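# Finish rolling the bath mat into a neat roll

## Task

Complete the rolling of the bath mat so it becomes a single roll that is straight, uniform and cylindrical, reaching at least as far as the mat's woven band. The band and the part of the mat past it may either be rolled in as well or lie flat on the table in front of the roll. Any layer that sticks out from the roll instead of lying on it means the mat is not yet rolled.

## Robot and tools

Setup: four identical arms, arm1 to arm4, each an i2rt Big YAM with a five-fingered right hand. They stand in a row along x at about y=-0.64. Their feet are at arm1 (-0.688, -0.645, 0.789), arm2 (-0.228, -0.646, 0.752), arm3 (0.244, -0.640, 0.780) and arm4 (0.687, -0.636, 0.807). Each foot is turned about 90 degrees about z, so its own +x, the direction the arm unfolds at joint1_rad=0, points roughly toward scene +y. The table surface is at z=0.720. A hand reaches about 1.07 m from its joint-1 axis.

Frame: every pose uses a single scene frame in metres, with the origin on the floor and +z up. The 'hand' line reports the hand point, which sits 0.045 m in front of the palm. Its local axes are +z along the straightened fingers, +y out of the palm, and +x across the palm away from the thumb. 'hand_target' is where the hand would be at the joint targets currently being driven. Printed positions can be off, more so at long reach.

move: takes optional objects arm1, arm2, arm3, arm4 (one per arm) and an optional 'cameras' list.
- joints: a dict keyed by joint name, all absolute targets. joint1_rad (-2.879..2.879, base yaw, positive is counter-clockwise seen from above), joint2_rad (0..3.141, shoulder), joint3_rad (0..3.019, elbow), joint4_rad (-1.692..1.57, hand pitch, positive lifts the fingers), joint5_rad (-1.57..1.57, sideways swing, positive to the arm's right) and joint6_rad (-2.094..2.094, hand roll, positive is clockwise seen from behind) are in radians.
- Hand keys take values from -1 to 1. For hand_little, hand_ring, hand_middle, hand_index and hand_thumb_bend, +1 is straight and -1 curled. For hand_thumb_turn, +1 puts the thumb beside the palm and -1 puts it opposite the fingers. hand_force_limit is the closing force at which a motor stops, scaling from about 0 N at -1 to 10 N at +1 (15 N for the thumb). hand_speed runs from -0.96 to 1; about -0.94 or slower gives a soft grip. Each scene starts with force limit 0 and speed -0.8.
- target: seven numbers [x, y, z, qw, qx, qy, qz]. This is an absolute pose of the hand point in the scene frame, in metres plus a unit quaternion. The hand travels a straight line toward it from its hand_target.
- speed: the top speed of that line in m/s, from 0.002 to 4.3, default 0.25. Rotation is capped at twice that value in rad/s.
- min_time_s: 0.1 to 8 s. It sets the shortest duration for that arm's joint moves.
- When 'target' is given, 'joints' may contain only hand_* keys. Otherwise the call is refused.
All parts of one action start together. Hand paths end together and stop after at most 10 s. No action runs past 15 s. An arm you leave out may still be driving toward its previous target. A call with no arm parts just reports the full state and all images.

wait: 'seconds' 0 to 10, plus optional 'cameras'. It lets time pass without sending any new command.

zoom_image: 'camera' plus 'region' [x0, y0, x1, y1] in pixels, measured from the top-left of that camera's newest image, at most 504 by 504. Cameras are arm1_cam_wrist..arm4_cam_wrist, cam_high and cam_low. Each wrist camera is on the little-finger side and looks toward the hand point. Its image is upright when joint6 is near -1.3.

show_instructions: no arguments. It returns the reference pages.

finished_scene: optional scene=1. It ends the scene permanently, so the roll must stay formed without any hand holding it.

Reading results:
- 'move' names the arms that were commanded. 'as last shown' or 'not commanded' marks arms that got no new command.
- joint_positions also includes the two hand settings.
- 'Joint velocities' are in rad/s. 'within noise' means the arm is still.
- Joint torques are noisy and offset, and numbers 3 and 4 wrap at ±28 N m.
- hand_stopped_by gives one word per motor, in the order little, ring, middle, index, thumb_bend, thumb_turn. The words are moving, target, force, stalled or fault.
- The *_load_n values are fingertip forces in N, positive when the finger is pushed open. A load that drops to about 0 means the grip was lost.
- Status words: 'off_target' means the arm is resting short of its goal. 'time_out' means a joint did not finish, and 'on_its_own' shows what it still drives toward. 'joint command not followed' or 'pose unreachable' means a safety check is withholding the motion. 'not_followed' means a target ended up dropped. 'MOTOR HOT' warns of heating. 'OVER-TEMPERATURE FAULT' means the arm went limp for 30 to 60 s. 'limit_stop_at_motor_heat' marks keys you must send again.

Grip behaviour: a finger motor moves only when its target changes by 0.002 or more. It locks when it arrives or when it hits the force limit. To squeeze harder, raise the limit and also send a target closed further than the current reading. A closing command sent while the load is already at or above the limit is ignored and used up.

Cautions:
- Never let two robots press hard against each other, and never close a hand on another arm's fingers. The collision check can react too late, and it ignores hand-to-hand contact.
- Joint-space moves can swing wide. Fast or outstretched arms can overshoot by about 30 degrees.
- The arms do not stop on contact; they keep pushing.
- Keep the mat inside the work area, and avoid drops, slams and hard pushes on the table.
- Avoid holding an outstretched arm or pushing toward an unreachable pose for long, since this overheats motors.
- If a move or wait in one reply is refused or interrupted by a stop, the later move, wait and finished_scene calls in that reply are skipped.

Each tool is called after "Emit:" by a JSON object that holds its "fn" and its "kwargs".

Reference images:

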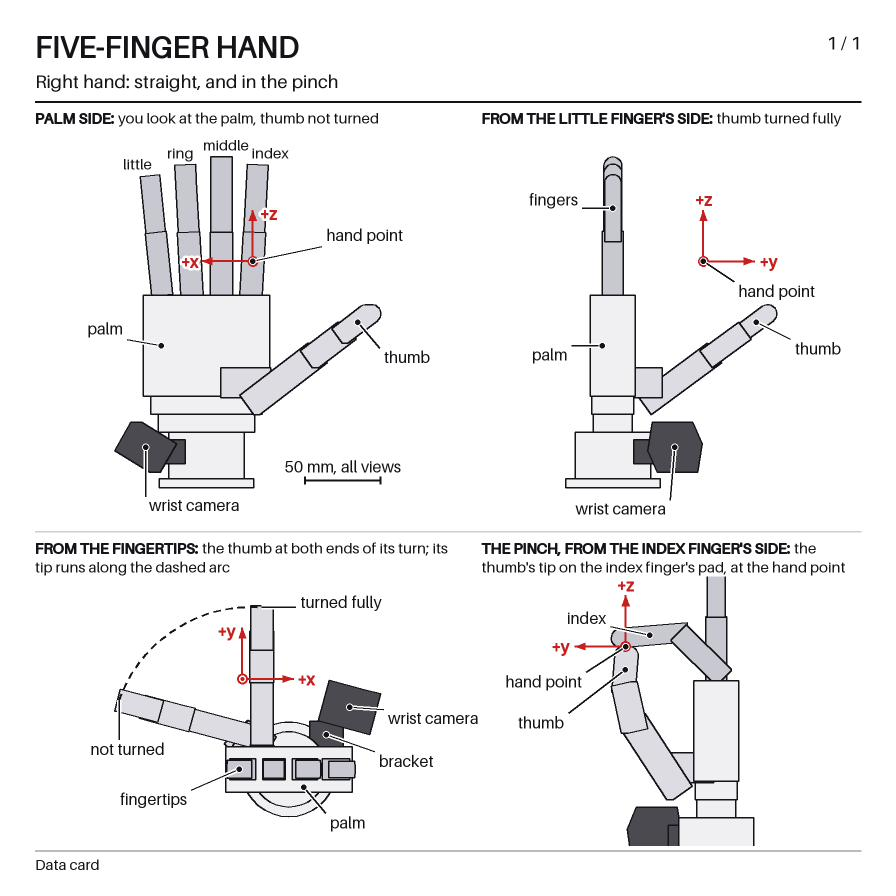

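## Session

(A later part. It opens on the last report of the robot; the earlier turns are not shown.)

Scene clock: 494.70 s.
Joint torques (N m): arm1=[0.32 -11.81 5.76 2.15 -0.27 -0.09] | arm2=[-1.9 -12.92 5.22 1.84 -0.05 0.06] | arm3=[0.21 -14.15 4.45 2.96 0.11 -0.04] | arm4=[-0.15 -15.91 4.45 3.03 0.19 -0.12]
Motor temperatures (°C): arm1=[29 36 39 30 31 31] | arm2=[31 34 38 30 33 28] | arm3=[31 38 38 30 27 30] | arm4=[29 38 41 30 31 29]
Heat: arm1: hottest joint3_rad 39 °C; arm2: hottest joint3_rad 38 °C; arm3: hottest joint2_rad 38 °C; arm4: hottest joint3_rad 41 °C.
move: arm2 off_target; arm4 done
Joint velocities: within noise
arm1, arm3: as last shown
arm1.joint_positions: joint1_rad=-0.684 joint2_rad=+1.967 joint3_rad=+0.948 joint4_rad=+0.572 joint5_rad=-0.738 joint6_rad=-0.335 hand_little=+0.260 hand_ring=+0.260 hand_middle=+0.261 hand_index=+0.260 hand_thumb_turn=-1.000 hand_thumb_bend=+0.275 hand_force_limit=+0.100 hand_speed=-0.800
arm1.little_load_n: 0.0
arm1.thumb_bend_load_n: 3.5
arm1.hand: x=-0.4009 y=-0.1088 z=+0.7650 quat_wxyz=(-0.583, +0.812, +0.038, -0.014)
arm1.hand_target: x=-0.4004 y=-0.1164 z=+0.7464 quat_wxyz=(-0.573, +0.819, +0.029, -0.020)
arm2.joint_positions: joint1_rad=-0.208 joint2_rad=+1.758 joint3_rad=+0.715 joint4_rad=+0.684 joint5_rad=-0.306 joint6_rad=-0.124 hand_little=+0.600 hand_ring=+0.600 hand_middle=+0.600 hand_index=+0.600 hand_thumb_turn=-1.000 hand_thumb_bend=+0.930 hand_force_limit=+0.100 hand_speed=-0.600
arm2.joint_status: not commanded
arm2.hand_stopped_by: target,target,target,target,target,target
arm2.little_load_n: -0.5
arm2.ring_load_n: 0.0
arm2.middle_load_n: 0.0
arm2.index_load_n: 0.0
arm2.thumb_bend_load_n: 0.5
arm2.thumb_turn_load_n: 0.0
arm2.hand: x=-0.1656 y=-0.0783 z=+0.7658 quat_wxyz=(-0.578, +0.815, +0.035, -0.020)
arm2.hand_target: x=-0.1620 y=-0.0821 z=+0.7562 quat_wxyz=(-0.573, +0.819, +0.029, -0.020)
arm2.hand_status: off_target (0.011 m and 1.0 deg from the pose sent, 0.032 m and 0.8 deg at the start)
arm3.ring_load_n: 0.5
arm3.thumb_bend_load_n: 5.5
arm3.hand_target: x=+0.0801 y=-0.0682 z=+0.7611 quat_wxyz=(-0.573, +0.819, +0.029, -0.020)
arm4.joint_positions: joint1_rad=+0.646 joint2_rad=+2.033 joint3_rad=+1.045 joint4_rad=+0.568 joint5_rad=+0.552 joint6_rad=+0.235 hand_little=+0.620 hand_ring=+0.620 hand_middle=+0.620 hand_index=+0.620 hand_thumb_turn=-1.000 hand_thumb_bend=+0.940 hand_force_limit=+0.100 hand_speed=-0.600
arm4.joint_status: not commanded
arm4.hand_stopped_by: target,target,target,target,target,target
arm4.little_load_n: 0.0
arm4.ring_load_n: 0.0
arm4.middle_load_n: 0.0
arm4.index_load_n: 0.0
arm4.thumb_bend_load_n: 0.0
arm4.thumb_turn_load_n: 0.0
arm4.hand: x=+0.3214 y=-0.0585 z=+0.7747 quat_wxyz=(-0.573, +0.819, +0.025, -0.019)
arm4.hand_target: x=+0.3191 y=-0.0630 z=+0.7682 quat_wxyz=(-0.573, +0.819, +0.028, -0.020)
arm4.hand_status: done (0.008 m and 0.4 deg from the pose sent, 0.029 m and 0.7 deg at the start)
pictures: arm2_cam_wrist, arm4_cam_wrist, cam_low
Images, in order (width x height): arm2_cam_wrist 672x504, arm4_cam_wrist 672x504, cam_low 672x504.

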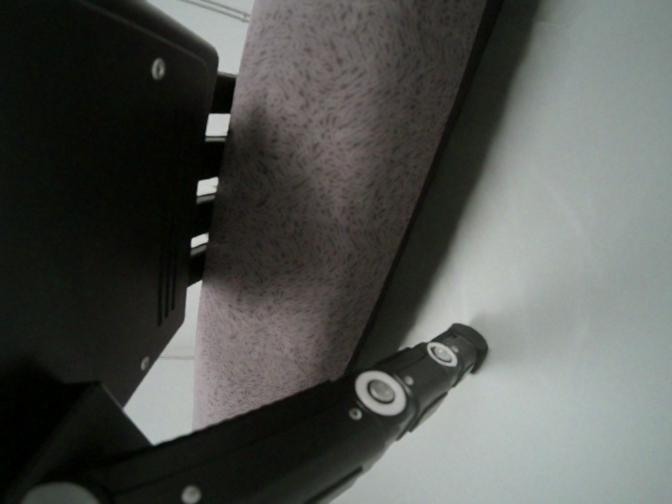

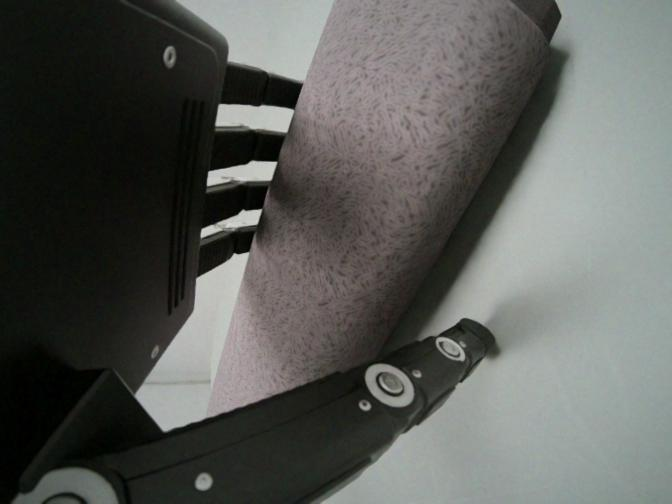

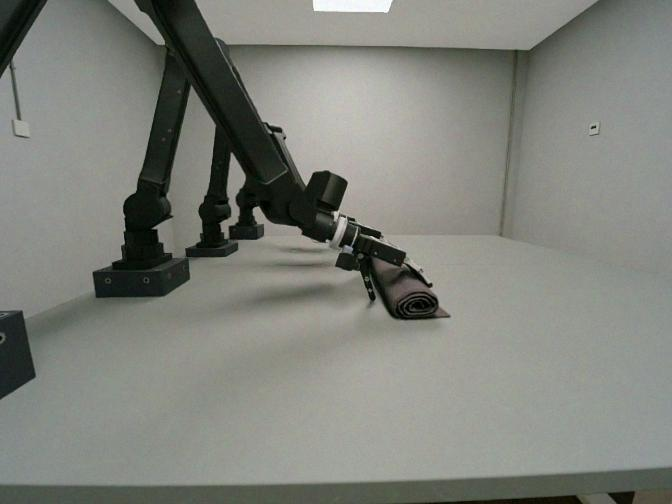

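Emit:
{"fn": "move", "kwargs": {"arm2": {"target": [-0.162, -0.080, 0.752, 0.5733, -0.8187, -0.0286, 0.0200], "speed": 0.08, "joints": {"hand_speed": -0.65, "hand_little": 0.42, "hand_ring": 0.42, "hand_middle": 0.42, "hand_index": 0.42, "hand_thumb_bend": 0.54}}, "arm4": {"target": [0.319, -0.061, 0.763, 0.5733, -0.8187, -0.0286, 0.0200], "speed": 0.08, "joints": {"hand_speed": -0.65, "hand_little": 0.42, "hand_ring": 0.42, "hand_middle": 0.42, "hand_index": 0.42, "hand_thumb_bend": 0.54}}}}

Emit:
{"fn": "move", "kwargs": {"arm2": {"joints": {"hand_speed": -0.72, "hand_little": 0.33, "hand_ring": 0.33, "hand_middle": 0.33, "hand_index": 0.33, "hand_thumb_bend": 0.38}}, "arm4": {"joints": {"hand_speed": -0.72, "hand_little": 0.33, "hand_ring": 0.33, "hand_middle": 0.33, "hand_index": 0.33, "hand_thumb_bend": 0.38}}, "cameras": ["cam_low"]}}

Emit:
{"fn": "zoom_image", "kwargs": {"camera": "cam_low", "region": [360, 240, 500, 340]}}

Emit:
{"fn": "move", "kwargs": {"arm2": {"joints": {"hand_speed": -0.8, "hand_little": 0.26, "hand_ring": 0.26, "hand_middle": 0.26, "hand_index": 0.26, "hand_thumb_bend": 0.27}}, "arm4": {"joints": {"hand_speed": -0.8, "hand_little": 0.26, "hand_ring": 0.26, "hand_middle": 0.26, "hand_index": 0.26, "hand_thumb_bend": 0.27}}, "cameras": ["cam_low", "cam_high"]}}

Emit:
{"fn": "zoom_image", "kwargs": {"camera": "cam_low", "region": [360, 240, 500, 340]}}

Scene clock: 496.60 s.
Joint torques (N m): arm1=[-0.03 -10.81 6.16 2.32 -0.36 -0.1] | arm2=[-0.56 -12.1 5.24 1.51 0.01 0.08] | arm3=[0.26 -14.21 4.44 2.96 0.11 -0.04] | arm4=[0.21 -15.21 4.96 2.91 0.12 -0.12]
Motor temperatures (°C): arm1=[29 36 39 30 31 31] | arm2=[31 34 38 30 33 28] | arm3=[31 38 38 30 27 30] | arm4=[29 38 41 30 31 29]
Heat: arm1: hottest joint3_rad 39 °C; arm2: hottest joint3_rad 38 °C; arm3: hottest joint2_rad 38 °C; arm4: hottest joint3_rad 41 °C.
move: arm2 off_target; arm4 off_target
Joint velocities: within noise
arm1, arm3: as last shown
arm1.ring_load_n: 0.5
arm1.thumb_bend_load_n: 4.0
arm2.joint_positions: joint1_rad=-0.208 joint2_rad=+1.772 joint3_rad=+0.715 joint4_rad=+0.703 joint5_rad=-0.306 joint6_rad=-0.124 hand_little=+0.420 hand_ring=+0.420 hand_middle=+0.420 hand_index=+0.420 hand_thumb_turn=-1.000 hand_thumb_bend=+0.540 hand_force_limit=+0.100 hand_speed=-0.650
arm2.joint_status: all done
arm2.hand_stopped_by: target,target,target,target,target,target
arm2.little_load_n: 0.0
arm2.ring_load_n: 0.0
arm2.middle_load_n: 0.5
arm2.index_load_n: 0.5
arm2.thumb_bend_load_n: 0.0
arm2.thumb_turn_load_n: 0.0
arm2.hand: x=-0.1654 y=-0.0772 z=+0.7624 quat_wxyz=(-0.580, +0.814, +0.035, -0.019)
arm2.hand_target: x=-0.1620 y=-0.0801 z=+0.7522 quat_wxyz=(-0.573, +0.819, +0.028, -0.020)
arm2.hand_status: off_target (0.011 m and 1.2 deg from the pose sent, 0.014 m and 1.0 deg at the start)
arm3.thumb_bend_load_n: 5.0
arm3.hand: x=+0.0865 y=-0.0642 z=+0.7694 quat_wxyz=(-0.577, +0.817, +0.019, -0.020)
arm4.joint_positions: joint1_rad=+0.646 joint2_rad=+2.037 joint3_rad=+1.045 joint4_rad=+0.581 joint5_rad=+0.553 joint6_rad=+0.235 hand_little=+0.420 hand_ring=+0.420 hand_middle=+0.420 hand_index=+0.420 hand_thumb_turn=-1.000 hand_thumb_bend=+0.541 hand_force_limit=+0.100 hand_speed=-0.650
arm4.joint_status: all done
arm4.hand_stopped_by: target,target,target,target,target,target
arm4.little_load_n: 0.0
arm4.ring_load_n: 0.0
arm4.middle_load_n: 0.5
arm4.index_load_n: 0.5
arm4.thumb_bend_load_n: 1.0
arm4.thumb_turn_load_n: 0.0
arm4.hand: x=+0.3207 y=-0.0575 z=+0.7747 quat_wxyz=(-0.576, +0.817, +0.024, -0.021)
arm4.hand_target: x=+0.3192 y=-0.0612 z=+0.7631 quat_wxyz=(-0.573, +0.819, +0.029, -0.020)
arm4.hand_status: off_target (0.012 m and 0.6 deg from the pose sent, 0.012 m and 0.4 deg at the start)
pictures: none

Scene clock: 497.50 s.
Joint torques (N m): arm1=[0.38 -12.04 6 2.22 -0.34 -0.07] | arm2=[-0.91 -11.75 5.23 1.36 0.05 0.05] | arm3=[0.32 -14.27 4.42 2.96 0.11 -0.04] | arm4=[-0.38 -15.44 4.88 2.67 0.07 -0.1]
Motor temperatures (°C): arm1=[29 36 38 30 31 31] | arm2=[31 34 38 30 33 28] | arm3=[31 38 38 30 27 30] | arm4=[29 38 40 30 31 29]
Heat: arm1: hottest joint3_rad 38 °C; arm2: hottest joint3_rad 38 °C; arm3: hottest joint2_rad 38 °C; arm4: hottest joint3_rad 40 °C.
move: arm2 done; arm4 done
Joint velocities: within noise
arm1, arm3: as last shown
arm1.thumb_bend_load_n: 3.0
arm2.joint_positions: joint1_rad=-0.208 joint2_rad=+1.772 joint3_rad=+0.715 joint4_rad=+0.710 joint5_rad=-0.307 joint6_rad=-0.123 hand_little=+0.330 hand_ring=+0.330 hand_middle=+0.331 hand_index=+0.330 hand_thumb_turn=-1.000 hand_thumb_bend=+0.382 hand_force_limit=+0.100 hand_speed=-0.720
arm2.joint_status: all done
arm2.hand_stopped_by: target,target,target,target,target,target
arm2.little_load_n: 0.5
arm2.ring_load_n: 0.0
arm2.middle_load_n: 4.5
arm2.index_load_n: 1.0
arm2.thumb_bend_load_n: 2.5
arm2.thumb_turn_load_n: 0.5
arm2.hand: x=-0.1652 y=-0.0762 z=+0.7639 quat_wxyz=(-0.583, +0.812, +0.036, -0.019)
arm2.hand_target: x=-0.1620 y=-0.0801 z=+0.7522 quat_wxyz=(-0.573, +0.819, +0.028, -0.020)
arm2.hand_status: not commanded
arm3.ring_load_n: 1.0
arm3.middle_load_n: 2.5
arm3.index_load_n: 2.0
arm3.thumb_bend_load_n: 3.5
arm4.joint_positions: joint1_rad=+0.646 joint2_rad=+2.037 joint3_rad=+1.045 joint4_rad=+0.586 joint5_rad=+0.553 joint6_rad=+0.235 hand_little=+0.330 hand_ring=+0.330 hand_middle=+0.330 hand_index=+0.330 hand_thumb_turn=-1.000 hand_thumb_bend=+0.382 hand_force_limit=+0.100 hand_speed=-0.720
arm4.joint_status: all done
arm4.hand_stopped_by: target,target,target,target,target,target
arm4.little_load_n: 0.0
arm4.ring_load_n: 0.5
arm4.middle_load_n: 1.0
arm4.index_load_n: 0.5
arm4.thumb_bend_load_n: 2.5
arm4.thumb_turn_load_n: -0.5
arm4.hand: x=+0.3203 y=-0.0568 z=+0.7759 quat_wxyz=(-0.577, +0.816, +0.023, -0.022)
arm4.hand_target: x=+0.3193 y=-0.0612 z=+0.7631 quat_wxyz=(-0.573, +0.819, +0.028, -0.020)
arm4.hand_status: not commanded
Images, in order (width x height): cam_low 672x504.

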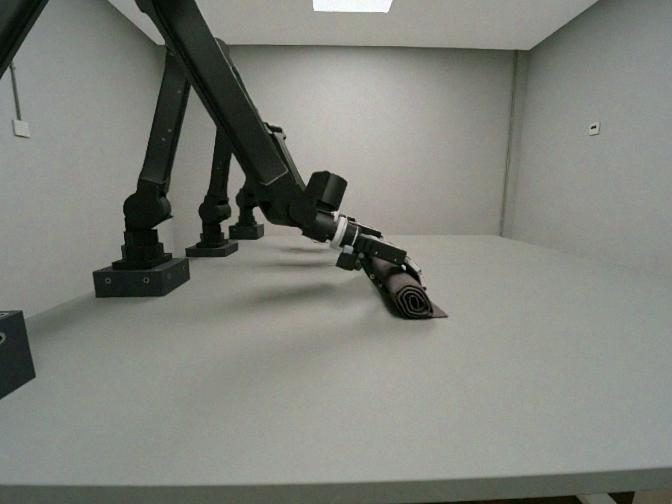

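Scaled by 3.600 from the camera's image (finer frame: 960x720).

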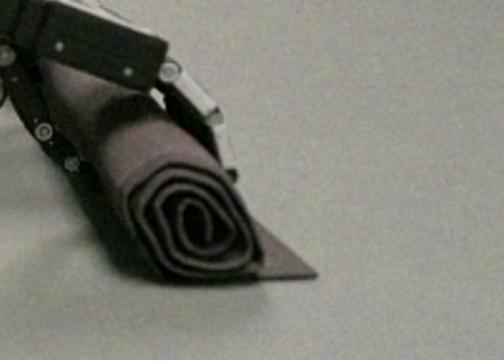

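Scene clock: 498.37 s.
Joint torques (N m): arm1=[0.32 -10.4 6.01 2.37 -0.33 -0.04] | arm2=[-2.2 -11.69 5.49 1.31 0.03 0.03] | arm3=[0.26 -14.27 4.44 2.96 0.11 -0.04] | arm4=[-0.09 -15.5 4.92 2.69 0.02 -0.11]
Motor temperatures (°C): arm1=[29 36 38 30 31 31] | arm2=[31 34 38 30 33 28] | arm3=[31 38 38 30 27 30] | arm4=[29 38 40 30 31 29]
Heat: arm1: hottest joint3_rad 38 °C; arm2: hottest joint3_rad 38 °C; arm3: hottest joint2_rad 38 °C; arm4: hottest joint3_rad 40 °C.
move: arm2 off_target; arm4 done
Joint velocities: within noise
arm1, arm3: as last shown
arm1.joint_positions: joint1_rad=-0.684 joint2_rad=+1.967 joint3_rad=+0.948 joint4_rad=+0.572 joint5_rad=-0.738 joint6_rad=-0.335 hand_little=+0.260 hand_ring=+0.260 hand_middle=+0.261 hand_index=+0.260 hand_thumb_turn=-1.000 hand_thumb_bend=+0.274 hand_force_limit=+0.100 hand_speed=-0.800
arm1.index_load_n: 1.5
arm2.joint_positions: joint1_rad=-0.208 joint2_rad=+1.772 joint3_rad=+0.715 joint4_rad=+0.712 joint5_rad=-0.307 joint6_rad=-0.123 hand_little=+0.260 hand_ring=+0.261 hand_middle=+0.315 hand_index=+0.264 hand_thumb_turn=-1.000 hand_thumb_bend=+0.295 hand_force_limit=+0.100 hand_speed=-0.800
arm2.joint_status: hand_middle off_target (ended at +0.315, target +0.260); hand_thumb_bend off_target (ended at +0.295, target +0.270); the others done
arm2.hand_stopped_by: target,target,force,force,force,target
arm2.little_load_n: 1.0
arm2.ring_load_n: 3.5
arm2.middle_load_n: 0.0
arm2.index_load_n: 7.0
arm2.thumb_bend_load_n: 8.5
arm2.thumb_turn_load_n: 0.0
arm2.hand: x=-0.1653 y=-0.0759 z=+0.7645 quat_wxyz=(-0.584, +0.811, +0.036, -0.019)
arm2.hand_target: x=-0.1620 y=-0.0801 z=+0.7522 quat_wxyz=(-0.573, +0.819, +0.029, -0.020)
arm2.hand_status: not commanded
arm3.joint_positions: joint1_rad=+0.240 joint2_rad=+1.842 joint3_rad=+0.741 joint4_rad=+0.753 joint5_rad=+0.205 joint6_rad=+0.085 hand_little=+0.260 hand_ring=+0.260 hand_middle=+0.261 hand_index=+0.261 hand_thumb_turn=-1.000 hand_thumb_bend=+0.323 hand_force_limit=+0.100 hand_speed=-0.800
arm3.middle_load_n: 2.0
arm3.index_load_n: 1.0
arm3.thumb_bend_load_n: 2.5
arm3.thumb_turn_load_n: -0.5
arm4.joint_positions: joint1_rad=+0.646 joint2_rad=+2.037 joint3_rad=+1.045 joint4_rad=+0.591 joint5_rad=+0.553 joint6_rad=+0.235 hand_little=+0.260 hand_ring=+0.260 hand_middle=+0.261 hand_index=+0.261 hand_thumb_turn=-1.000 hand_thumb_bend=+0.275 hand_force_limit=+0.100 hand_speed=-0.800
arm4.joint_status: all done
arm4.hand_stopped_by: target,target,target,target,target,target
arm4.little_load_n: 0.5
arm4.ring_load_n: 1.5
arm4.middle_load_n: 5.0
arm4.index_load_n: 2.5
arm4.thumb_bend_load_n: 6.5
arm4.thumb_turn_load_n: -0.5
arm4.hand: x=+0.3198 y=-0.0562 z=+0.7770 quat_wxyz=(-0.579, +0.815, +0.022, -0.023)
arm4.hand_target: x=+0.3192 y=-0.0612 z=+0.7631 quat_wxyz=(-0.573, +0.819, +0.028, -0.020)
arm4.hand_status: not commanded
pictures: cam_high, cam_low
Images, in order (width x height): cam_high 672x504, cam_low 672x504.

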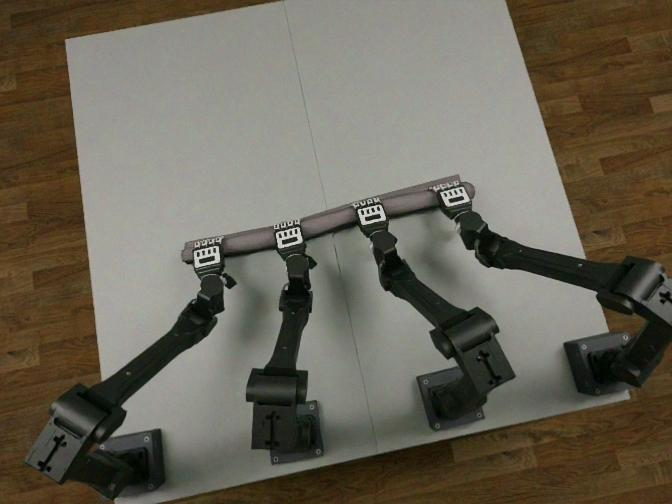

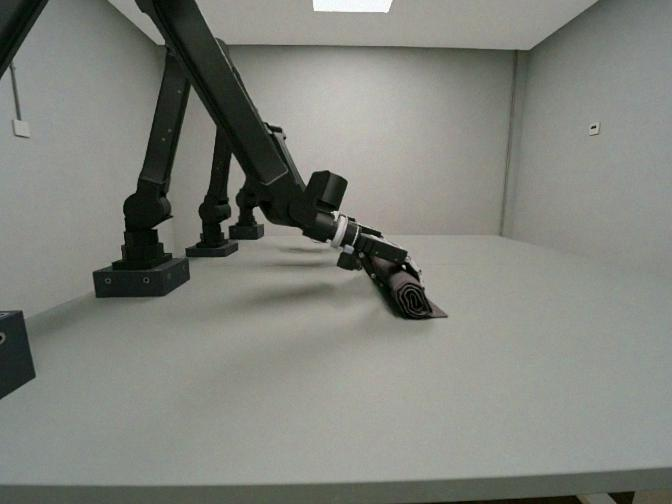

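Scaled by 3.600 from the camera's image (finer frame: 960x720).

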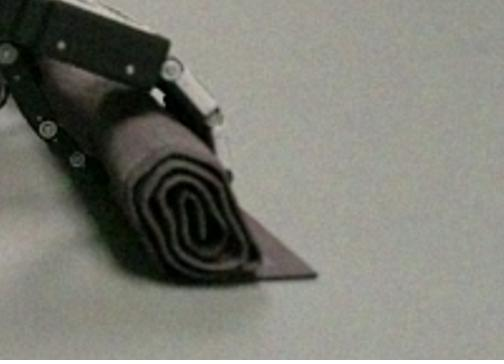

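Emit:
{"fn": "move", "kwargs": {"arm1": {"joints": {"hand_speed": -0.8, "hand_little": 0.36, "hand_ring": 0.36, "hand_middle": 0.36, "hand_index": 0.36, "hand_thumb_bend": 0.42}}, "arm2": {"joints": {"hand_speed": -0.8, "hand_little": 0.36, "hand_ring": 0.36, "hand_middle": 0.36, "hand_index": 0.36, "hand_thumb_bend": 0.42}}, "arm3": {"joints": {"hand_speed": -0.8, "hand_little": 0.36, "hand_ring": 0.36, "hand_middle": 0.36, "hand_index": 0.36, "hand_thumb_bend": 0.42}}, "arm4": {"joints": {"hand_speed": -0.8, "hand_little": 0.36, "hand_ring": 0.36, "hand_middle": 0.36, "hand_index": 0.36, "hand_thumb_bend": 0.42}}, "cameras": ["cam_low"]}}

Emit:
{"fn": "zoom_image", "kwargs": {"camera": "cam_low", "region": [360, 240, 500, 340]}}

Emit:
{"fn": "move", "kwargs": {"arm1": {"joints": {"hand_speed": -0.75, "hand_little": 0.6, "hand_ring": 0.6, "hand_middle": 0.6, "hand_index": 0.6, "hand_thumb_bend": 0.92}}, "arm2": {"joints": {"hand_speed": -0.75, "hand_little": 0.6, "hand_ring": 0.6, "hand_middle": 0.6, "hand_index": 0.6, "hand_thumb_bend": 0.92}}, "arm3": {"joints": {"hand_speed": -0.75, "hand_little": 0.6, "hand_ring": 0.6, "hand_middle": 0.6, "hand_index": 0.6, "hand_thumb_bend": 0.92}}, "arm4": {"joints": {"hand_speed": -0.75, "hand_little": 0.6, "hand_ring": 0.6, "hand_middle": 0.6, "hand_index": 0.6, "hand_thumb_bend": 0.92}}, "cameras": ["cam_low"]}}

Emit:
{"fn": "zoom_image", "kwargs": {"camera": "cam_low", "region": [360, 240, 500, 340]}}

Scene clock: 499.97 s.
Joint torques (N m): arm1=[0.79 -11.58 5.86 2.07 -0.31 -0.08] | arm2=[-1.73 -12.28 5.38 1.13 0.02 0.04] | arm3=[0.26 -14.45 4.41 2.99 0.11 -0.04] | arm4=[0.44 -14.92 4.9 2.47 0.07 -0.12]
Motor temperatures (°C): arm1=[29 36 38 30 31 31] | arm2=[31 34 38 30 33 28] | arm3=[31 38 38 30 27 30] | arm4=[29 38 40 30 31 29]
Heat: arm1: hottest joint3_rad 38 °C; arm2: hottest joint3_rad 38 °C; arm3: hottest joint2_rad 38 °C; arm4: hottest joint3_rad 40 °C.
move: arm1 done; arm2 done; arm3 done; arm4 done
Joint velocities: within noise
arm1.joint_positions: joint1_rad=-0.684 joint2_rad=+1.969 joint3_rad=+0.948 joint4_rad=+0.572 joint5_rad=-0.738 joint6_rad=-0.335 hand_little=+0.360 hand_ring=+0.360 hand_middle=+0.360 hand_index=+0.360 hand_thumb_turn=-1.000 hand_thumb_bend=+0.420 hand_force_limit=+0.100 hand_speed=-0.800
arm1.joint_status: all done
arm1.hand_stopped_by: target,target,target,target,target,target
arm1.little_load_n: 0.0
arm1.ring_load_n: 0.0
arm1.middle_load_n: 0.0
arm1.index_load_n: 0.0
arm1.thumb_bend_load_n: 0.0
arm1.thumb_turn_load_n: 0.0
arm1.hand: x=-0.4011 y=-0.1090 z=+0.7637 quat_wxyz=(-0.582, +0.812, +0.038, -0.015)
arm1.hand_target: x=-0.4004 y=-0.1163 z=+0.7465 quat_wxyz=(-0.573, +0.819, +0.029, -0.020)
arm1.hand_status: not commanded
arm2.joint_positions: joint1_rad=-0.208 joint2_rad=+1.775 joint3_rad=+0.715 joint4_rad=+0.712 joint5_rad=-0.307 joint6_rad=-0.123 hand_little=+0.360 hand_ring=+0.360 hand_middle=+0.360 hand_index=+0.360 hand_thumb_turn=-1.000 hand_thumb_bend=+0.420 hand_force_limit=+0.100 hand_speed=-0.800
arm2.joint_status: all done
arm2.hand_stopped_by: target,target,target,target,target,target
arm2.little_load_n: 0.0
arm2.ring_load_n: 0.0
arm2.middle_load_n: 1.5
arm2.index_load_n: 0.5
arm2.thumb_bend_load_n: 0.5
arm2.thumb_turn_load_n: 0.0
arm2.hand: x=-0.1654 y=-0.0763 z=+0.7627 quat_wxyz=(-0.582, +0.812, +0.036, -0.019)
arm2.hand_target: x=-0.1620 y=-0.0801 z=+0.7522 quat_wxyz=(-0.573, +0.819, +0.029, -0.020)
arm2.hand_status: not commanded
arm3.joint_positions: joint1_rad=+0.240 joint2_rad=+1.845 joint3_rad=+0.741 joint4_rad=+0.753 joint5_rad=+0.205 joint6_rad=+0.085 hand_little=+0.360 hand_ring=+0.360 hand_middle=+0.360 hand_index=+0.360 hand_thumb_turn=-1.000 hand_thumb_bend=+0.420 hand_force_limit=+0.100 hand_speed=-0.800
arm3.joint_status: all done
arm3.hand_stopped_by: target,target,target,target,target,target
arm3.little_load_n: 0.0
arm3.ring_load_n: 0.0
arm3.middle_load_n: 0.0
arm3.index_load_n: -0.5
arm3.thumb_bend_load_n: 0.5
arm3.thumb_turn_load_n: 0.0
arm3.hand: x=+0.0864 y=-0.0647 z=+0.7676 quat_wxyz=(-0.575, +0.817, +0.019, -0.020)
arm3.hand_target: x=+0.0802 y=-0.0681 z=+0.7612 quat_wxyz=(-0.573, +0.819, +0.028, -0.020)
arm3.hand_status: not commanded
arm4.joint_positions: joint1_rad=+0.646 joint2_rad=+2.040 joint3_rad=+1.045 joint4_rad=+0.591 joint5_rad=+0.553 joint6_rad=+0.235 hand_little=+0.360 hand_ring=+0.360 hand_middle=+0.360 hand_index=+0.360 hand_thumb_turn=-1.000 hand_thumb_bend=+0.420 hand_force_limit=+0.100 hand_speed=-0.800
arm4.joint_status: all done
arm4.hand_stopped_by: target,target,target,target,target,target
arm4.little_load_n: 0.0
arm4.ring_load_n: 0.0
arm4.middle_load_n: 0.5
arm4.index_load_n: 0.0
arm4.thumb_bend_load_n: 0.5
arm4.thumb_turn_load_n: 0.0
arm4.hand: x=+0.3201 y=-0.0565 z=+0.7755 quat_wxyz=(-0.578, +0.815, +0.023, -0.022)
arm4.hand_target: x=+0.3192 y=-0.0612 z=+0.7631 quat_wxyz=(-0.573, +0.819, +0.029, -0.020)
arm4.hand_status: not commanded
Images, in order (width x height): cam_low 672x504.

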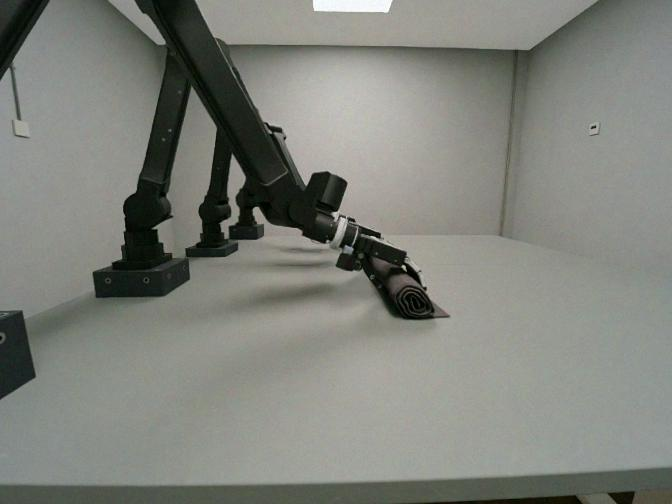

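Scaled by 3.600 from the camera's image (finer frame: 960x720).

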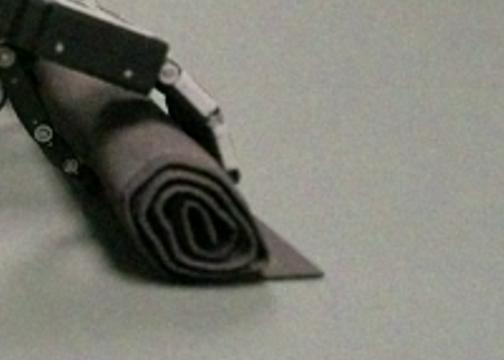

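Scene clock: 501.83 s.
Joint torques (N m): arm1=[0.26 -11.63 5.82 2.14 -0.34 -0.08] | arm2=[-1.49 -12.22 5.19 0.99 0.02 -0.04] | arm3=[0.21 -14.92 4.36 2.96 0.11 -0.04] | arm4=[0.26 -15.97 4.88 2.62 0.04 -0.14]
Motor temperatures (°C): arm1=[29 36 38 30 31 31] | arm2=[31 34 38 30 33 28] | arm3=[31 38 38 30 27 30] | arm4=[29 38 40 30 31 28]
Heat: arm1: hottest joint3_rad 38 °C; arm2: hottest joint3_rad 38 °C; arm3: hottest joint2_rad 38 °C; arm4: hottest joint3_rad 40 °C.
move: arm1 done; arm2 done; arm3 done; arm4 done
Joint velocities: within noise
arm1.joint_positions: joint1_rad=-0.684 joint2_rad=+1.972 joint3_rad=+0.948 joint4_rad=+0.572 joint5_rad=-0.738 joint6_rad=-0.335 hand_little=+0.600 hand_ring=+0.600 hand_middle=+0.600 hand_index=+0.600 hand_thumb_turn=-1.000 hand_thumb_bend=+0.920 hand_force_limit=+0.100 hand_speed=-0.750
arm1.joint_status: all done
arm1.hand_stopped_by: target,target,target,target,target,target
arm1.little_load_n: 0.0
arm1.ring_load_n: 0.0
arm1.middle_load_n: 0.0
arm1.index_load_n: 0.0
arm1.thumb_bend_load_n: 0.0
arm1.thumb_turn_load_n: 0.0
arm1.hand: x=-0.4014 y=-0.1093 z=+0.7624 quat_wxyz=(-0.581, +0.813, +0.037, -0.015)
arm1.hand_target: x=-0.4004 y=-0.1163 z=+0.7466 quat_wxyz=(-0.573, +0.819, +0.029, -0.020)
arm1.hand_status: not commanded
arm2.joint_positions: joint1_rad=-0.208 joint2_rad=+1.778 joint3_rad=+0.717 joint4_rad=+0.719 joint5_rad=-0.307 joint6_rad=-0.117 hand_little=+0.600 hand_ring=+0.600 hand_middle=+0.600 hand_index=+0.600 hand_thumb_turn=-1.000 hand_thumb_bend=+0.917 hand_force_limit=+0.100 hand_speed=-0.750
arm2.joint_status: all done
arm2.hand_stopped_by: target,target,target,target,target,target
arm2.little_load_n: 0.0
arm2.ring_load_n: 0.0
arm2.middle_load_n: 0.0
arm2.index_load_n: 0.0
arm2.thumb_bend_load_n: -4.0
arm2.thumb_turn_load_n: 0.0
arm2.hand: x=-0.1653 y=-0.0747 z=+0.7636 quat_wxyz=(-0.585, +0.810, +0.034, -0.020)
arm2.hand_target: x=-0.1620 y=-0.0801 z=+0.7522 quat_wxyz=(-0.573, +0.819, +0.029, -0.020)
arm2.hand_status: not commanded
arm3.joint_positions: joint1_rad=+0.241 joint2_rad=+1.850 joint3_rad=+0.741 joint4_rad=+0.753 joint5_rad=+0.205 joint6_rad=+0.085 hand_little=+0.600 hand_ring=+0.600 hand_middle=+0.600 hand_index=+0.600 hand_thumb_turn=-1.000 hand_thumb_bend=+0.920 hand_force_limit=+0.100 hand_speed=-0.750
arm3.joint_status: all done
arm3.hand_stopped_by: target,target,target,target,target,target
arm3.little_load_n: 0.0
arm3.ring_load_n: 0.0
arm3.middle_load_n: 0.0
arm3.index_load_n: 0.0
arm3.thumb_bend_load_n: 0.0
arm3.thumb_turn_load_n: 0.0
arm3.hand: x=+0.0863 y=-0.0653 z=+0.7650 quat_wxyz=(-0.574, +0.819, +0.020, -0.019)
arm3.hand_target: x=+0.0802 y=-0.0681 z=+0.7612 quat_wxyz=(-0.573, +0.819, +0.028, -0.020)
arm3.hand_status: not commanded
arm4.joint_positions: joint1_rad=+0.646 joint2_rad=+2.046 joint3_rad=+1.045 joint4_rad=+0.591 joint5_rad=+0.553 joint6_rad=+0.235 hand_little=+0.600 hand_ring=+0.600 hand_middle=+0.600 hand_index=+0.600 hand_thumb_turn=-1.000 hand_thumb_bend=+0.920 hand_force_limit=+0.100 hand_speed=-0.750
arm4.joint_status: all done
arm4.hand_stopped_by: target,target,target,target,target,target
arm4.little_load_n: 0.0
arm4.ring_load_n: 0.0
arm4.middle_load_n: 0.0
arm4.index_load_n: 0.0
arm4.thumb_bend_load_n: -0.5
arm4.thumb_turn_load_n: 0.0
arm4.hand: x=+0.3208 y=-0.0573 z=+0.7712 quat_wxyz=(-0.576, +0.817, +0.024, -0.021)
arm4.hand_target: x=+0.3192 y=-0.0612 z=+0.7631 quat_wxyz=(-0.573, +0.819, +0.029, -0.020)
arm4.hand_status: not commanded
Images, in order (width x height): cam_low 672x504.

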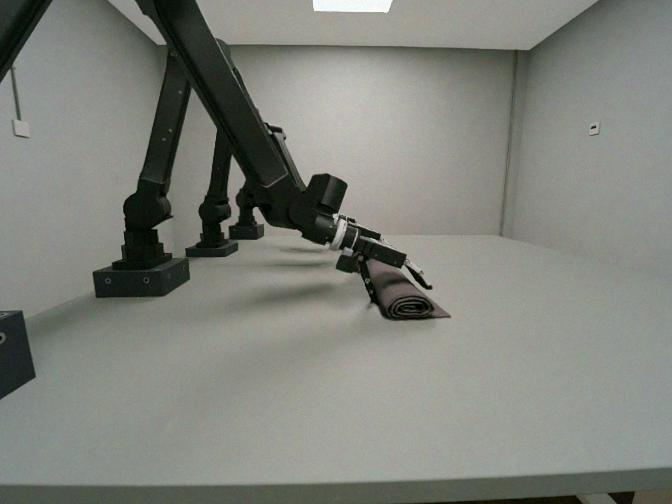

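Scaled by 3.600 from the camera's image (finer frame: 960x720).

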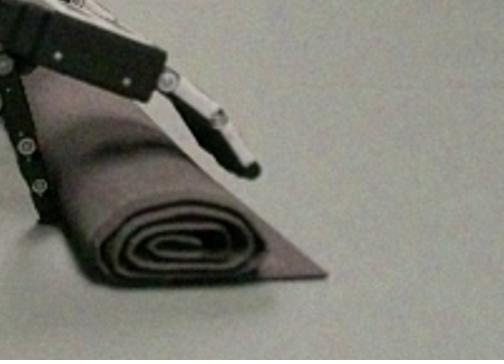

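Emit:
{"fn": "move", "kwargs": {"arm1": {"target": [-0.400, -0.118, 0.775, 0.5733, -0.8187, -0.0286, 0.0200], "speed": 0.05, "joints": {"hand_speed": -0.5, "hand_little": 0.8, "hand_ring": 0.8, "hand_middle": 0.8, "hand_index": 0.8, "hand_thumb_bend": 1.0}}, "arm2": {"target": [-0.162, -0.084, 0.780, 0.5733, -0.8187, -0.0286, 0.0200], "speed": 0.05, "joints": {"hand_speed": -0.5, "hand_little": 0.8, "hand_ring": 0.8, "hand_middle": 0.8, "hand_index": 0.8, "hand_thumb_bend": 1.0}}, "arm3": {"target": [0.080, -0.072, 0.790, 0.5733, -0.8187, -0.0286, 0.0200], "speed": 0.05, "joints": {"hand_speed": -0.5, "hand_little": 0.8, "hand_ring": 0.8, "hand_middle": 0.8, "hand_index": 0.8, "hand_thumb_bend": 1.0}}, "arm4": {"target": [0.319, -0.066, 0.792, 0.5733, -0.8187, -0.0286, 0.0200], "speed": 0.05, "joints": {"hand_speed": -0.5, "hand_little": 0.8, "hand_ring": 0.8, "hand_middle": 0.8, "hand_index": 0.8, "hand_thumb_bend": 1.0}}, "cameras": ["cam_low"]}}

Emit:
{"fn": "move", "kwargs": {"arm1": {"target": [-0.400, -0.150, 0.860, 0.5733, -0.8187, -0.0286, 0.0200], "speed": 0.12}, "arm2": {"target": [-0.162, -0.120, 0.865, 0.5733, -0.8187, -0.0286, 0.0200], "speed": 0.12}, "arm3": {"target": [0.080, -0.108, 0.870, 0.5733, -0.8187, -0.0286, 0.0200], "speed": 0.12}, "arm4": {"target": [0.319, -0.100, 0.875, 0.5733, -0.8187, -0.0286, 0.0200], "speed": 0.12}, "cameras": ["cam_low", "cam_high", "arm4_cam_wrist", "arm2_cam_wrist"]}}

Emit:
{"fn": "zoom_image", "kwargs": {"camera": "cam_low", "region": [360, 240, 500, 340]}}

Emit:
{"fn": "zoom_image", "kwargs": {"camera": "cam_high", "region": [160, 130, 360, 280]}}

Emit:
{"fn": "zoom_image", "kwargs": {"camera": "cam_high", "region": [310, 130, 510, 280]}}

Scene clock: 504.93 s.
Joint torques (N m): arm1=[0.44 -14.27 5.93 1.63 -0.41 -0.08] | arm2=[-1.73 -14.92 6.01 1.42 -0.1 -0.09] | arm3=[0.44 -17.85 4.55 2.11 0.18 -0.03] | arm4=[-0.38 -18.02 4.4 1.81 0.23 -0.04]
Motor temperatures (°C): arm1=[29 36 38 30 31 31] | arm2=[31 34 38 30 33 28] | arm3=[31 38 38 30 27 30] | arm4=[29 38 40 30 31 28]
Heat: arm1: hottest joint3_rad 38 °C; arm2: hottest joint3_rad 38 °C; arm3: hottest joint2_rad 38 °C; arm4: hottest joint3_rad 40 °C.
move: arm1 done; arm2 done; arm3 off_target; arm4 done
Joint velocities: within noise
arm1.joint_positions: joint1_rad=-0.686 joint2_rad=+1.926 joint3_rad=+0.948 joint4_rad=+0.516 joint5_rad=-0.738 joint6_rad=-0.335 hand_little=+0.800 hand_ring=+0.800 hand_middle=+0.800 hand_index=+0.800 hand_thumb_turn=-1.000 hand_thumb_bend=+1.000 hand_force_limit=+0.100 hand_speed=-0.500
arm1.joint_status: all done
arm1.hand_stopped_by: target,target,target,target,target,target
arm1.little_load_n: 0.0
arm1.ring_load_n: 0.0
arm1.middle_load_n: 0.0
arm1.index_load_n: 0.0
arm1.thumb_bend_load_n: 0.0
arm1.thumb_turn_load_n: 0.0
arm1.hand: x=-0.4017 y=-0.1111 z=+0.7796 quat_wxyz=(-0.578, +0.815, +0.035, -0.018)
arm1.hand_target: x=-0.4000 y=-0.1180 z=+0.7750 quat_wxyz=(-0.573, +0.819, +0.029, -0.020)
arm1.hand_status: done (0.008 m and 1.0 deg from the pose sent, 0.015 m and 1.6 deg at the start)
arm2.joint_positions: joint1_rad=-0.209 joint2_rad=+1.719 joint3_rad=+0.712 joint4_rad=+0.628 joint5_rad=-0.307 joint6_rad=-0.117 hand_little=+0.800 hand_ring=+0.800 hand_middle=+0.800 hand_index=+0.800 hand_thumb_turn=-1.000 hand_thumb_bend=+1.000 hand_force_limit=+0.100 hand_speed=-0.500
arm2.joint_status: all done
arm2.hand_stopped_by: target,target,target,target,target,target
arm2.little_load_n: 0.0
arm2.ring_load_n: 0.0
arm2.middle_load_n: 0.0
arm2.index_load_n: 0.0
arm2.thumb_bend_load_n: 0.0
arm2.thumb_turn_load_n: 0.0
arm2.hand: x=-0.1671 y=-0.0836 z=+0.7739 quat_wxyz=(-0.570, +0.821, +0.030, -0.024)
arm2.hand_target: x=-0.1621 y=-0.0840 z=+0.7798 quat_wxyz=(-0.573, +0.819, +0.029, -0.020)
arm2.hand_status: done (0.008 m and 0.7 deg from the pose sent, 0.019 m and 1.7 deg at the start)
arm3.joint_positions: joint1_rad=+0.242 joint2_rad=+1.797 joint3_rad=+0.736 joint4_rad=+0.693 joint5_rad=+0.206 joint6_rad=+0.085 hand_little=+0.800 hand_ring=+0.800 hand_middle=+0.800 hand_index=+0.800 hand_thumb_turn=-1.000 hand_thumb_bend=+1.000 hand_force_limit=+0.100 hand_speed=-0.500
arm3.joint_status: all done
arm3.hand_stopped_by: target,target,target,target,target,target
arm3.little_load_n: -0.5
arm3.ring_load_n: 0.0
arm3.middle_load_n: 0.0
arm3.index_load_n: 0.0
arm3.thumb_bend_load_n: 0.0
arm3.thumb_turn_load_n: 0.0
arm3.hand: x=+0.0869 y=-0.0695 z=+0.7792 quat_wxyz=(-0.569, +0.822, +0.021, -0.018)
arm3.hand_target: x=+0.0801 y=-0.0719 z=+0.7898 quat_wxyz=(-0.573, +0.819, +0.028, -0.020)
arm3.hand_status: off_target (0.013 m and 1.1 deg from the pose sent, 0.027 m and 1.0 deg at the start)
arm4.joint_positions: joint1_rad=+0.649 joint2_rad=+2.007 joint3_rad=+1.041 joint4_rad=+0.547 joint5_rad=+0.555 joint6_rad=+0.235 hand_little=+0.800 hand_ring=+0.800 hand_middle=+0.800 hand_index=+0.800 hand_thumb_turn=-1.000 hand_thumb_bend=+1.000 hand_force_limit=+0.100 hand_speed=-0.500
arm4.joint_status: all done
arm4.hand_stopped_by: target,target,target,target,target,target
arm4.little_load_n: 0.0
arm4.ring_load_n: 0.0
arm4.middle_load_n: 0.0
arm4.index_load_n: 0.0
arm4.thumb_bend_load_n: 0.0
arm4.thumb_turn_load_n: 0.0
arm4.hand: x=+0.3206 y=-0.0601 z=+0.7859 quat_wxyz=(-0.574, +0.819, +0.026, -0.019)
arm4.hand_target: x=+0.3190 y=-0.0658 z=+0.7918 quat_wxyz=(-0.573, +0.819, +0.029, -0.020)
arm4.hand_status: done (0.009 m and 0.3 deg from the pose sent, 0.023 m and 0.7 deg at the start)
Images, in order (width x height): cam_low 672x504.

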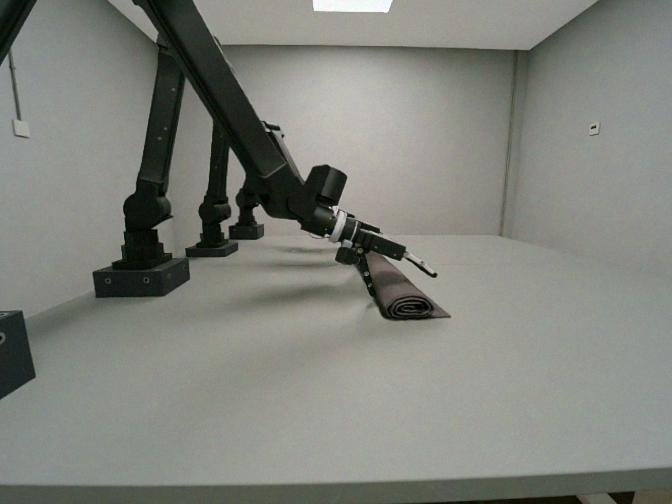

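Scene clock: 506.50 s.
Joint torques (N m): arm1=[-0.15 -12.63 7.17 1.81 -0.44 -0.15] | arm2=[-1.79 -10.87 7.64 1.26 -0.14 -0.07] | arm3=[0.32 -14.62 5.96 2.11 0.19 0.07] | arm4=[0.32 -15.21 5.53 1.87 0.21 0.01]
Motor temperatures (°C): arm1=[29 36 38 30 31 31] | arm2=[31 34 38 30 33 28] | arm3=[31 38 38 30 27 30] | arm4=[29 38 39 30 31 28]
Heat: arm1: hottest joint3_rad 38 °C; arm2: hottest joint3_rad 38 °C; arm3: hottest joint2_rad 38 °C; arm4: hottest joint3_rad 39 °C.
move: arm1 done; arm2 done; arm3 done; arm4 done
Joint velocities: within noise
arm1.joint_positions: joint1_rad=-0.731 joint2_rad=+1.688 joint3_rad=+0.919 joint4_rad=+0.290 joint5_rad=-0.777 joint6_rad=-0.358 hand_little=+0.800 hand_ring=+0.800 hand_middle=+0.800 hand_index=+0.800 hand_thumb_turn=-1.000 hand_thumb_bend=+1.000 hand_force_limit=+0.100 hand_speed=-0.500
arm1.joint_status: not commanded
arm1.hand_stopped_by: target,target,target,target,target,target
arm1.little_load_n: 0.0
arm1.ring_load_n: 0.0
arm1.middle_load_n: 0.0
arm1.index_load_n: 0.0
arm1.thumb_bend_load_n: 0.0
arm1.thumb_turn_load_n: 0.5
arm1.hand: x=-0.4009 y=-0.1426 z=+0.8670 quat_wxyz=(-0.579, +0.815, +0.033, -0.018)
arm1.hand_target: x=-0.4001 y=-0.1499 z=+0.8602 quat_wxyz=(-0.573, +0.819, +0.029, -0.020)
arm1.hand_status: done (0.010 m and 1.0 deg from the pose sent, 0.089 m and 1.0 deg at the start)
arm2.joint_positions: joint1_rad=-0.233 joint2_rad=+1.418 joint3_rad=+0.684 joint4_rad=+0.357 joint5_rad=-0.326 joint6_rad=-0.119 hand_little=+0.800 hand_ring=+0.800 hand_middle=+0.800 hand_index=+0.800 hand_thumb_turn=-1.000 hand_thumb_bend=+1.000 hand_force_limit=+0.100 hand_speed=-0.500
arm2.joint_status: not commanded
arm2.hand_stopped_by: target,target,target,target,target,target
arm2.little_load_n: 0.0
arm2.ring_load_n: -0.5
arm2.middle_load_n: 0.0
arm2.index_load_n: 0.0
arm2.thumb_bend_load_n: 0.0
arm2.thumb_turn_load_n: 0.0
arm2.hand: x=-0.1661 y=-0.1186 z=+0.8618 quat_wxyz=(-0.572, +0.820, +0.027, -0.025)
arm2.hand_target: x=-0.1619 y=-0.1200 z=+0.8650 quat_wxyz=(-0.573, +0.819, +0.028, -0.020)
arm2.hand_status: done (0.005 m and 0.6 deg from the pose sent, 0.098 m and 0.7 deg at the start)
arm3.joint_positions: joint1_rad=+0.269 joint2_rad=+1.507 joint3_rad=+0.689 joint4_rad=+0.453 joint5_rad=+0.230 joint6_rad=+0.085 hand_little=+0.800 hand_ring=+0.800 hand_middle=+0.800 hand_index=+0.800 hand_thumb_turn=-1.000 hand_thumb_bend=+1.000 hand_force_limit=+0.100 hand_speed=-0.500
arm3.joint_status: not commanded
arm3.hand_stopped_by: target,target,target,target,target,target
arm3.little_load_n: 0.0
arm3.ring_load_n: 0.0
arm3.middle_load_n: 0.0
arm3.index_load_n: 0.0
arm3.thumb_bend_load_n: 0.0
arm3.thumb_turn_load_n: 0.0
arm3.hand: x=+0.0861 y=-0.1033 z=+0.8632 quat_wxyz=(-0.571, +0.820, +0.024, -0.016)
arm3.hand_target: x=+0.0800 y=-0.1079 z=+0.8698 quat_wxyz=(-0.573, +0.819, +0.029, -0.020)
arm3.hand_status: done (0.010 m and 0.7 deg from the pose sent, 0.099 m and 1.1 deg at the start)
arm4.joint_positions: joint1_rad=+0.693 joint2_rad=+1.775 joint3_rad=+0.993 joint4_rad=+0.359 joint5_rad=+0.593 joint6_rad=+0.246 hand_little=+0.800 hand_ring=+0.800 hand_middle=+0.800 hand_index=+0.800 hand_thumb_turn=-1.000 hand_thumb_bend=+1.000 hand_force_limit=+0.100 hand_speed=-0.500
arm4.joint_status: not commanded
arm4.hand_stopped_by: target,target,target,target,target,target
arm4.little_load_n: 0.0
arm4.ring_load_n: 0.0
arm4.middle_load_n: 0.0
arm4.index_load_n: 0.0
arm4.thumb_bend_load_n: 0.0
arm4.thumb_turn_load_n: 0.0
arm4.hand: x=+0.3185 y=-0.0933 z=+0.8732 quat_wxyz=(-0.575, +0.817, +0.029, -0.018)
arm4.hand_target: x=+0.3189 y=-0.0999 z=+0.8749 quat_wxyz=(-0.573, +0.819, +0.029, -0.020)
arm4.hand_status: done (0.007 m and 0.4 deg from the pose sent, 0.098 m and 0.3 deg at the start)
pictures: arm2_cam_wrist, arm4_cam_wrist, cam_high, cam_low
Images, in order (width x height): arm2_cam_wrist 672x504, arm4_cam_wrist 672x504, cam_high 672x504, cam_low 672x504.

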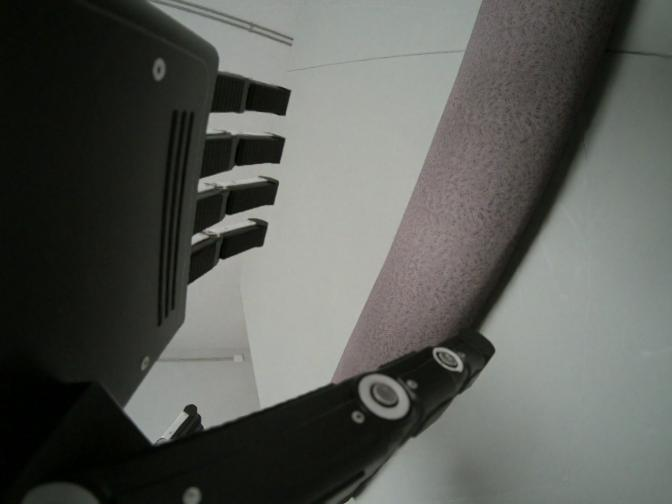

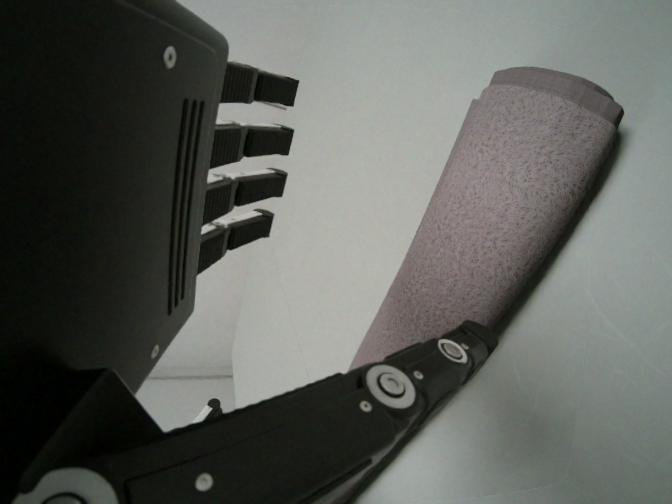

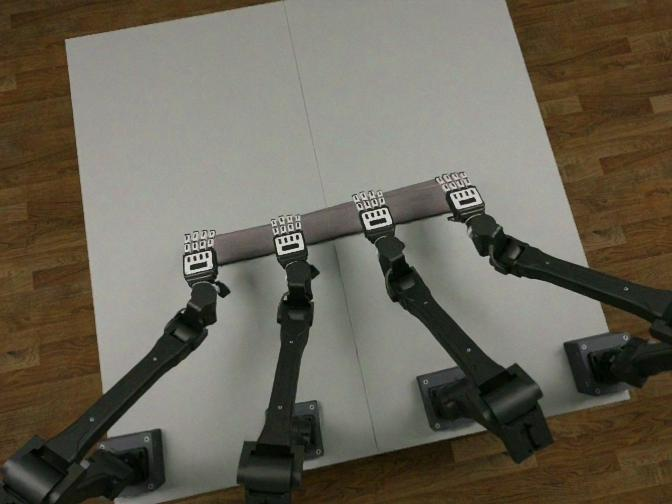

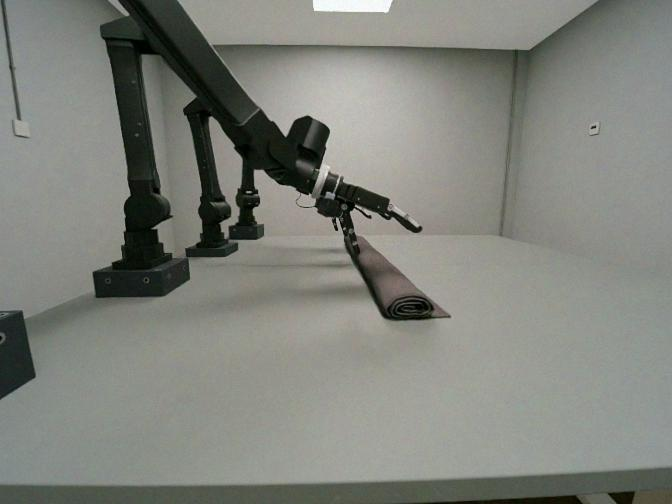

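Scaled by 3.600 from the camera's image (finer frame: 960x720).

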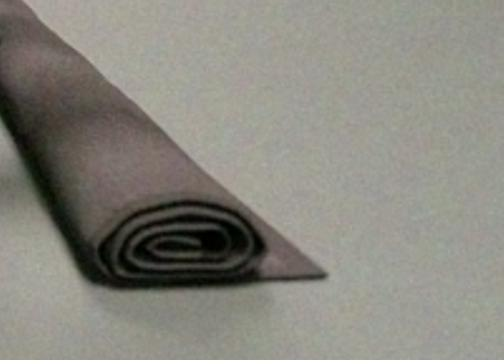

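Scaled by 2.520 from the camera's image (finer frame: 960x720).

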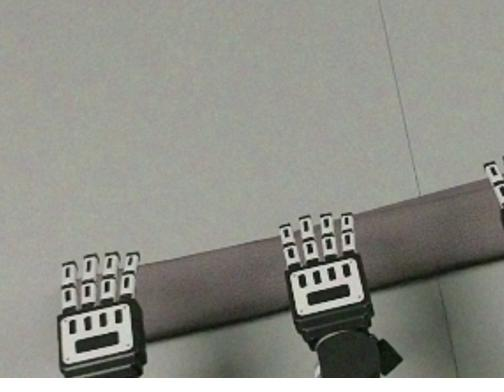

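Scaled by 2.520 from the camera's image (finer frame: 960x720).

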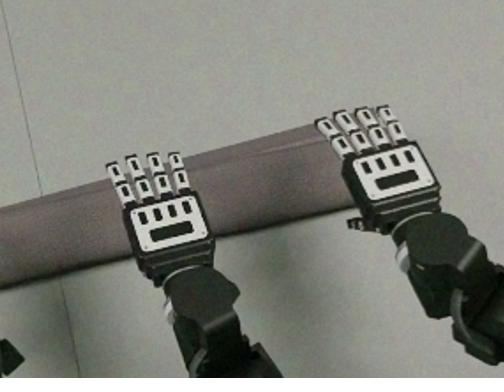

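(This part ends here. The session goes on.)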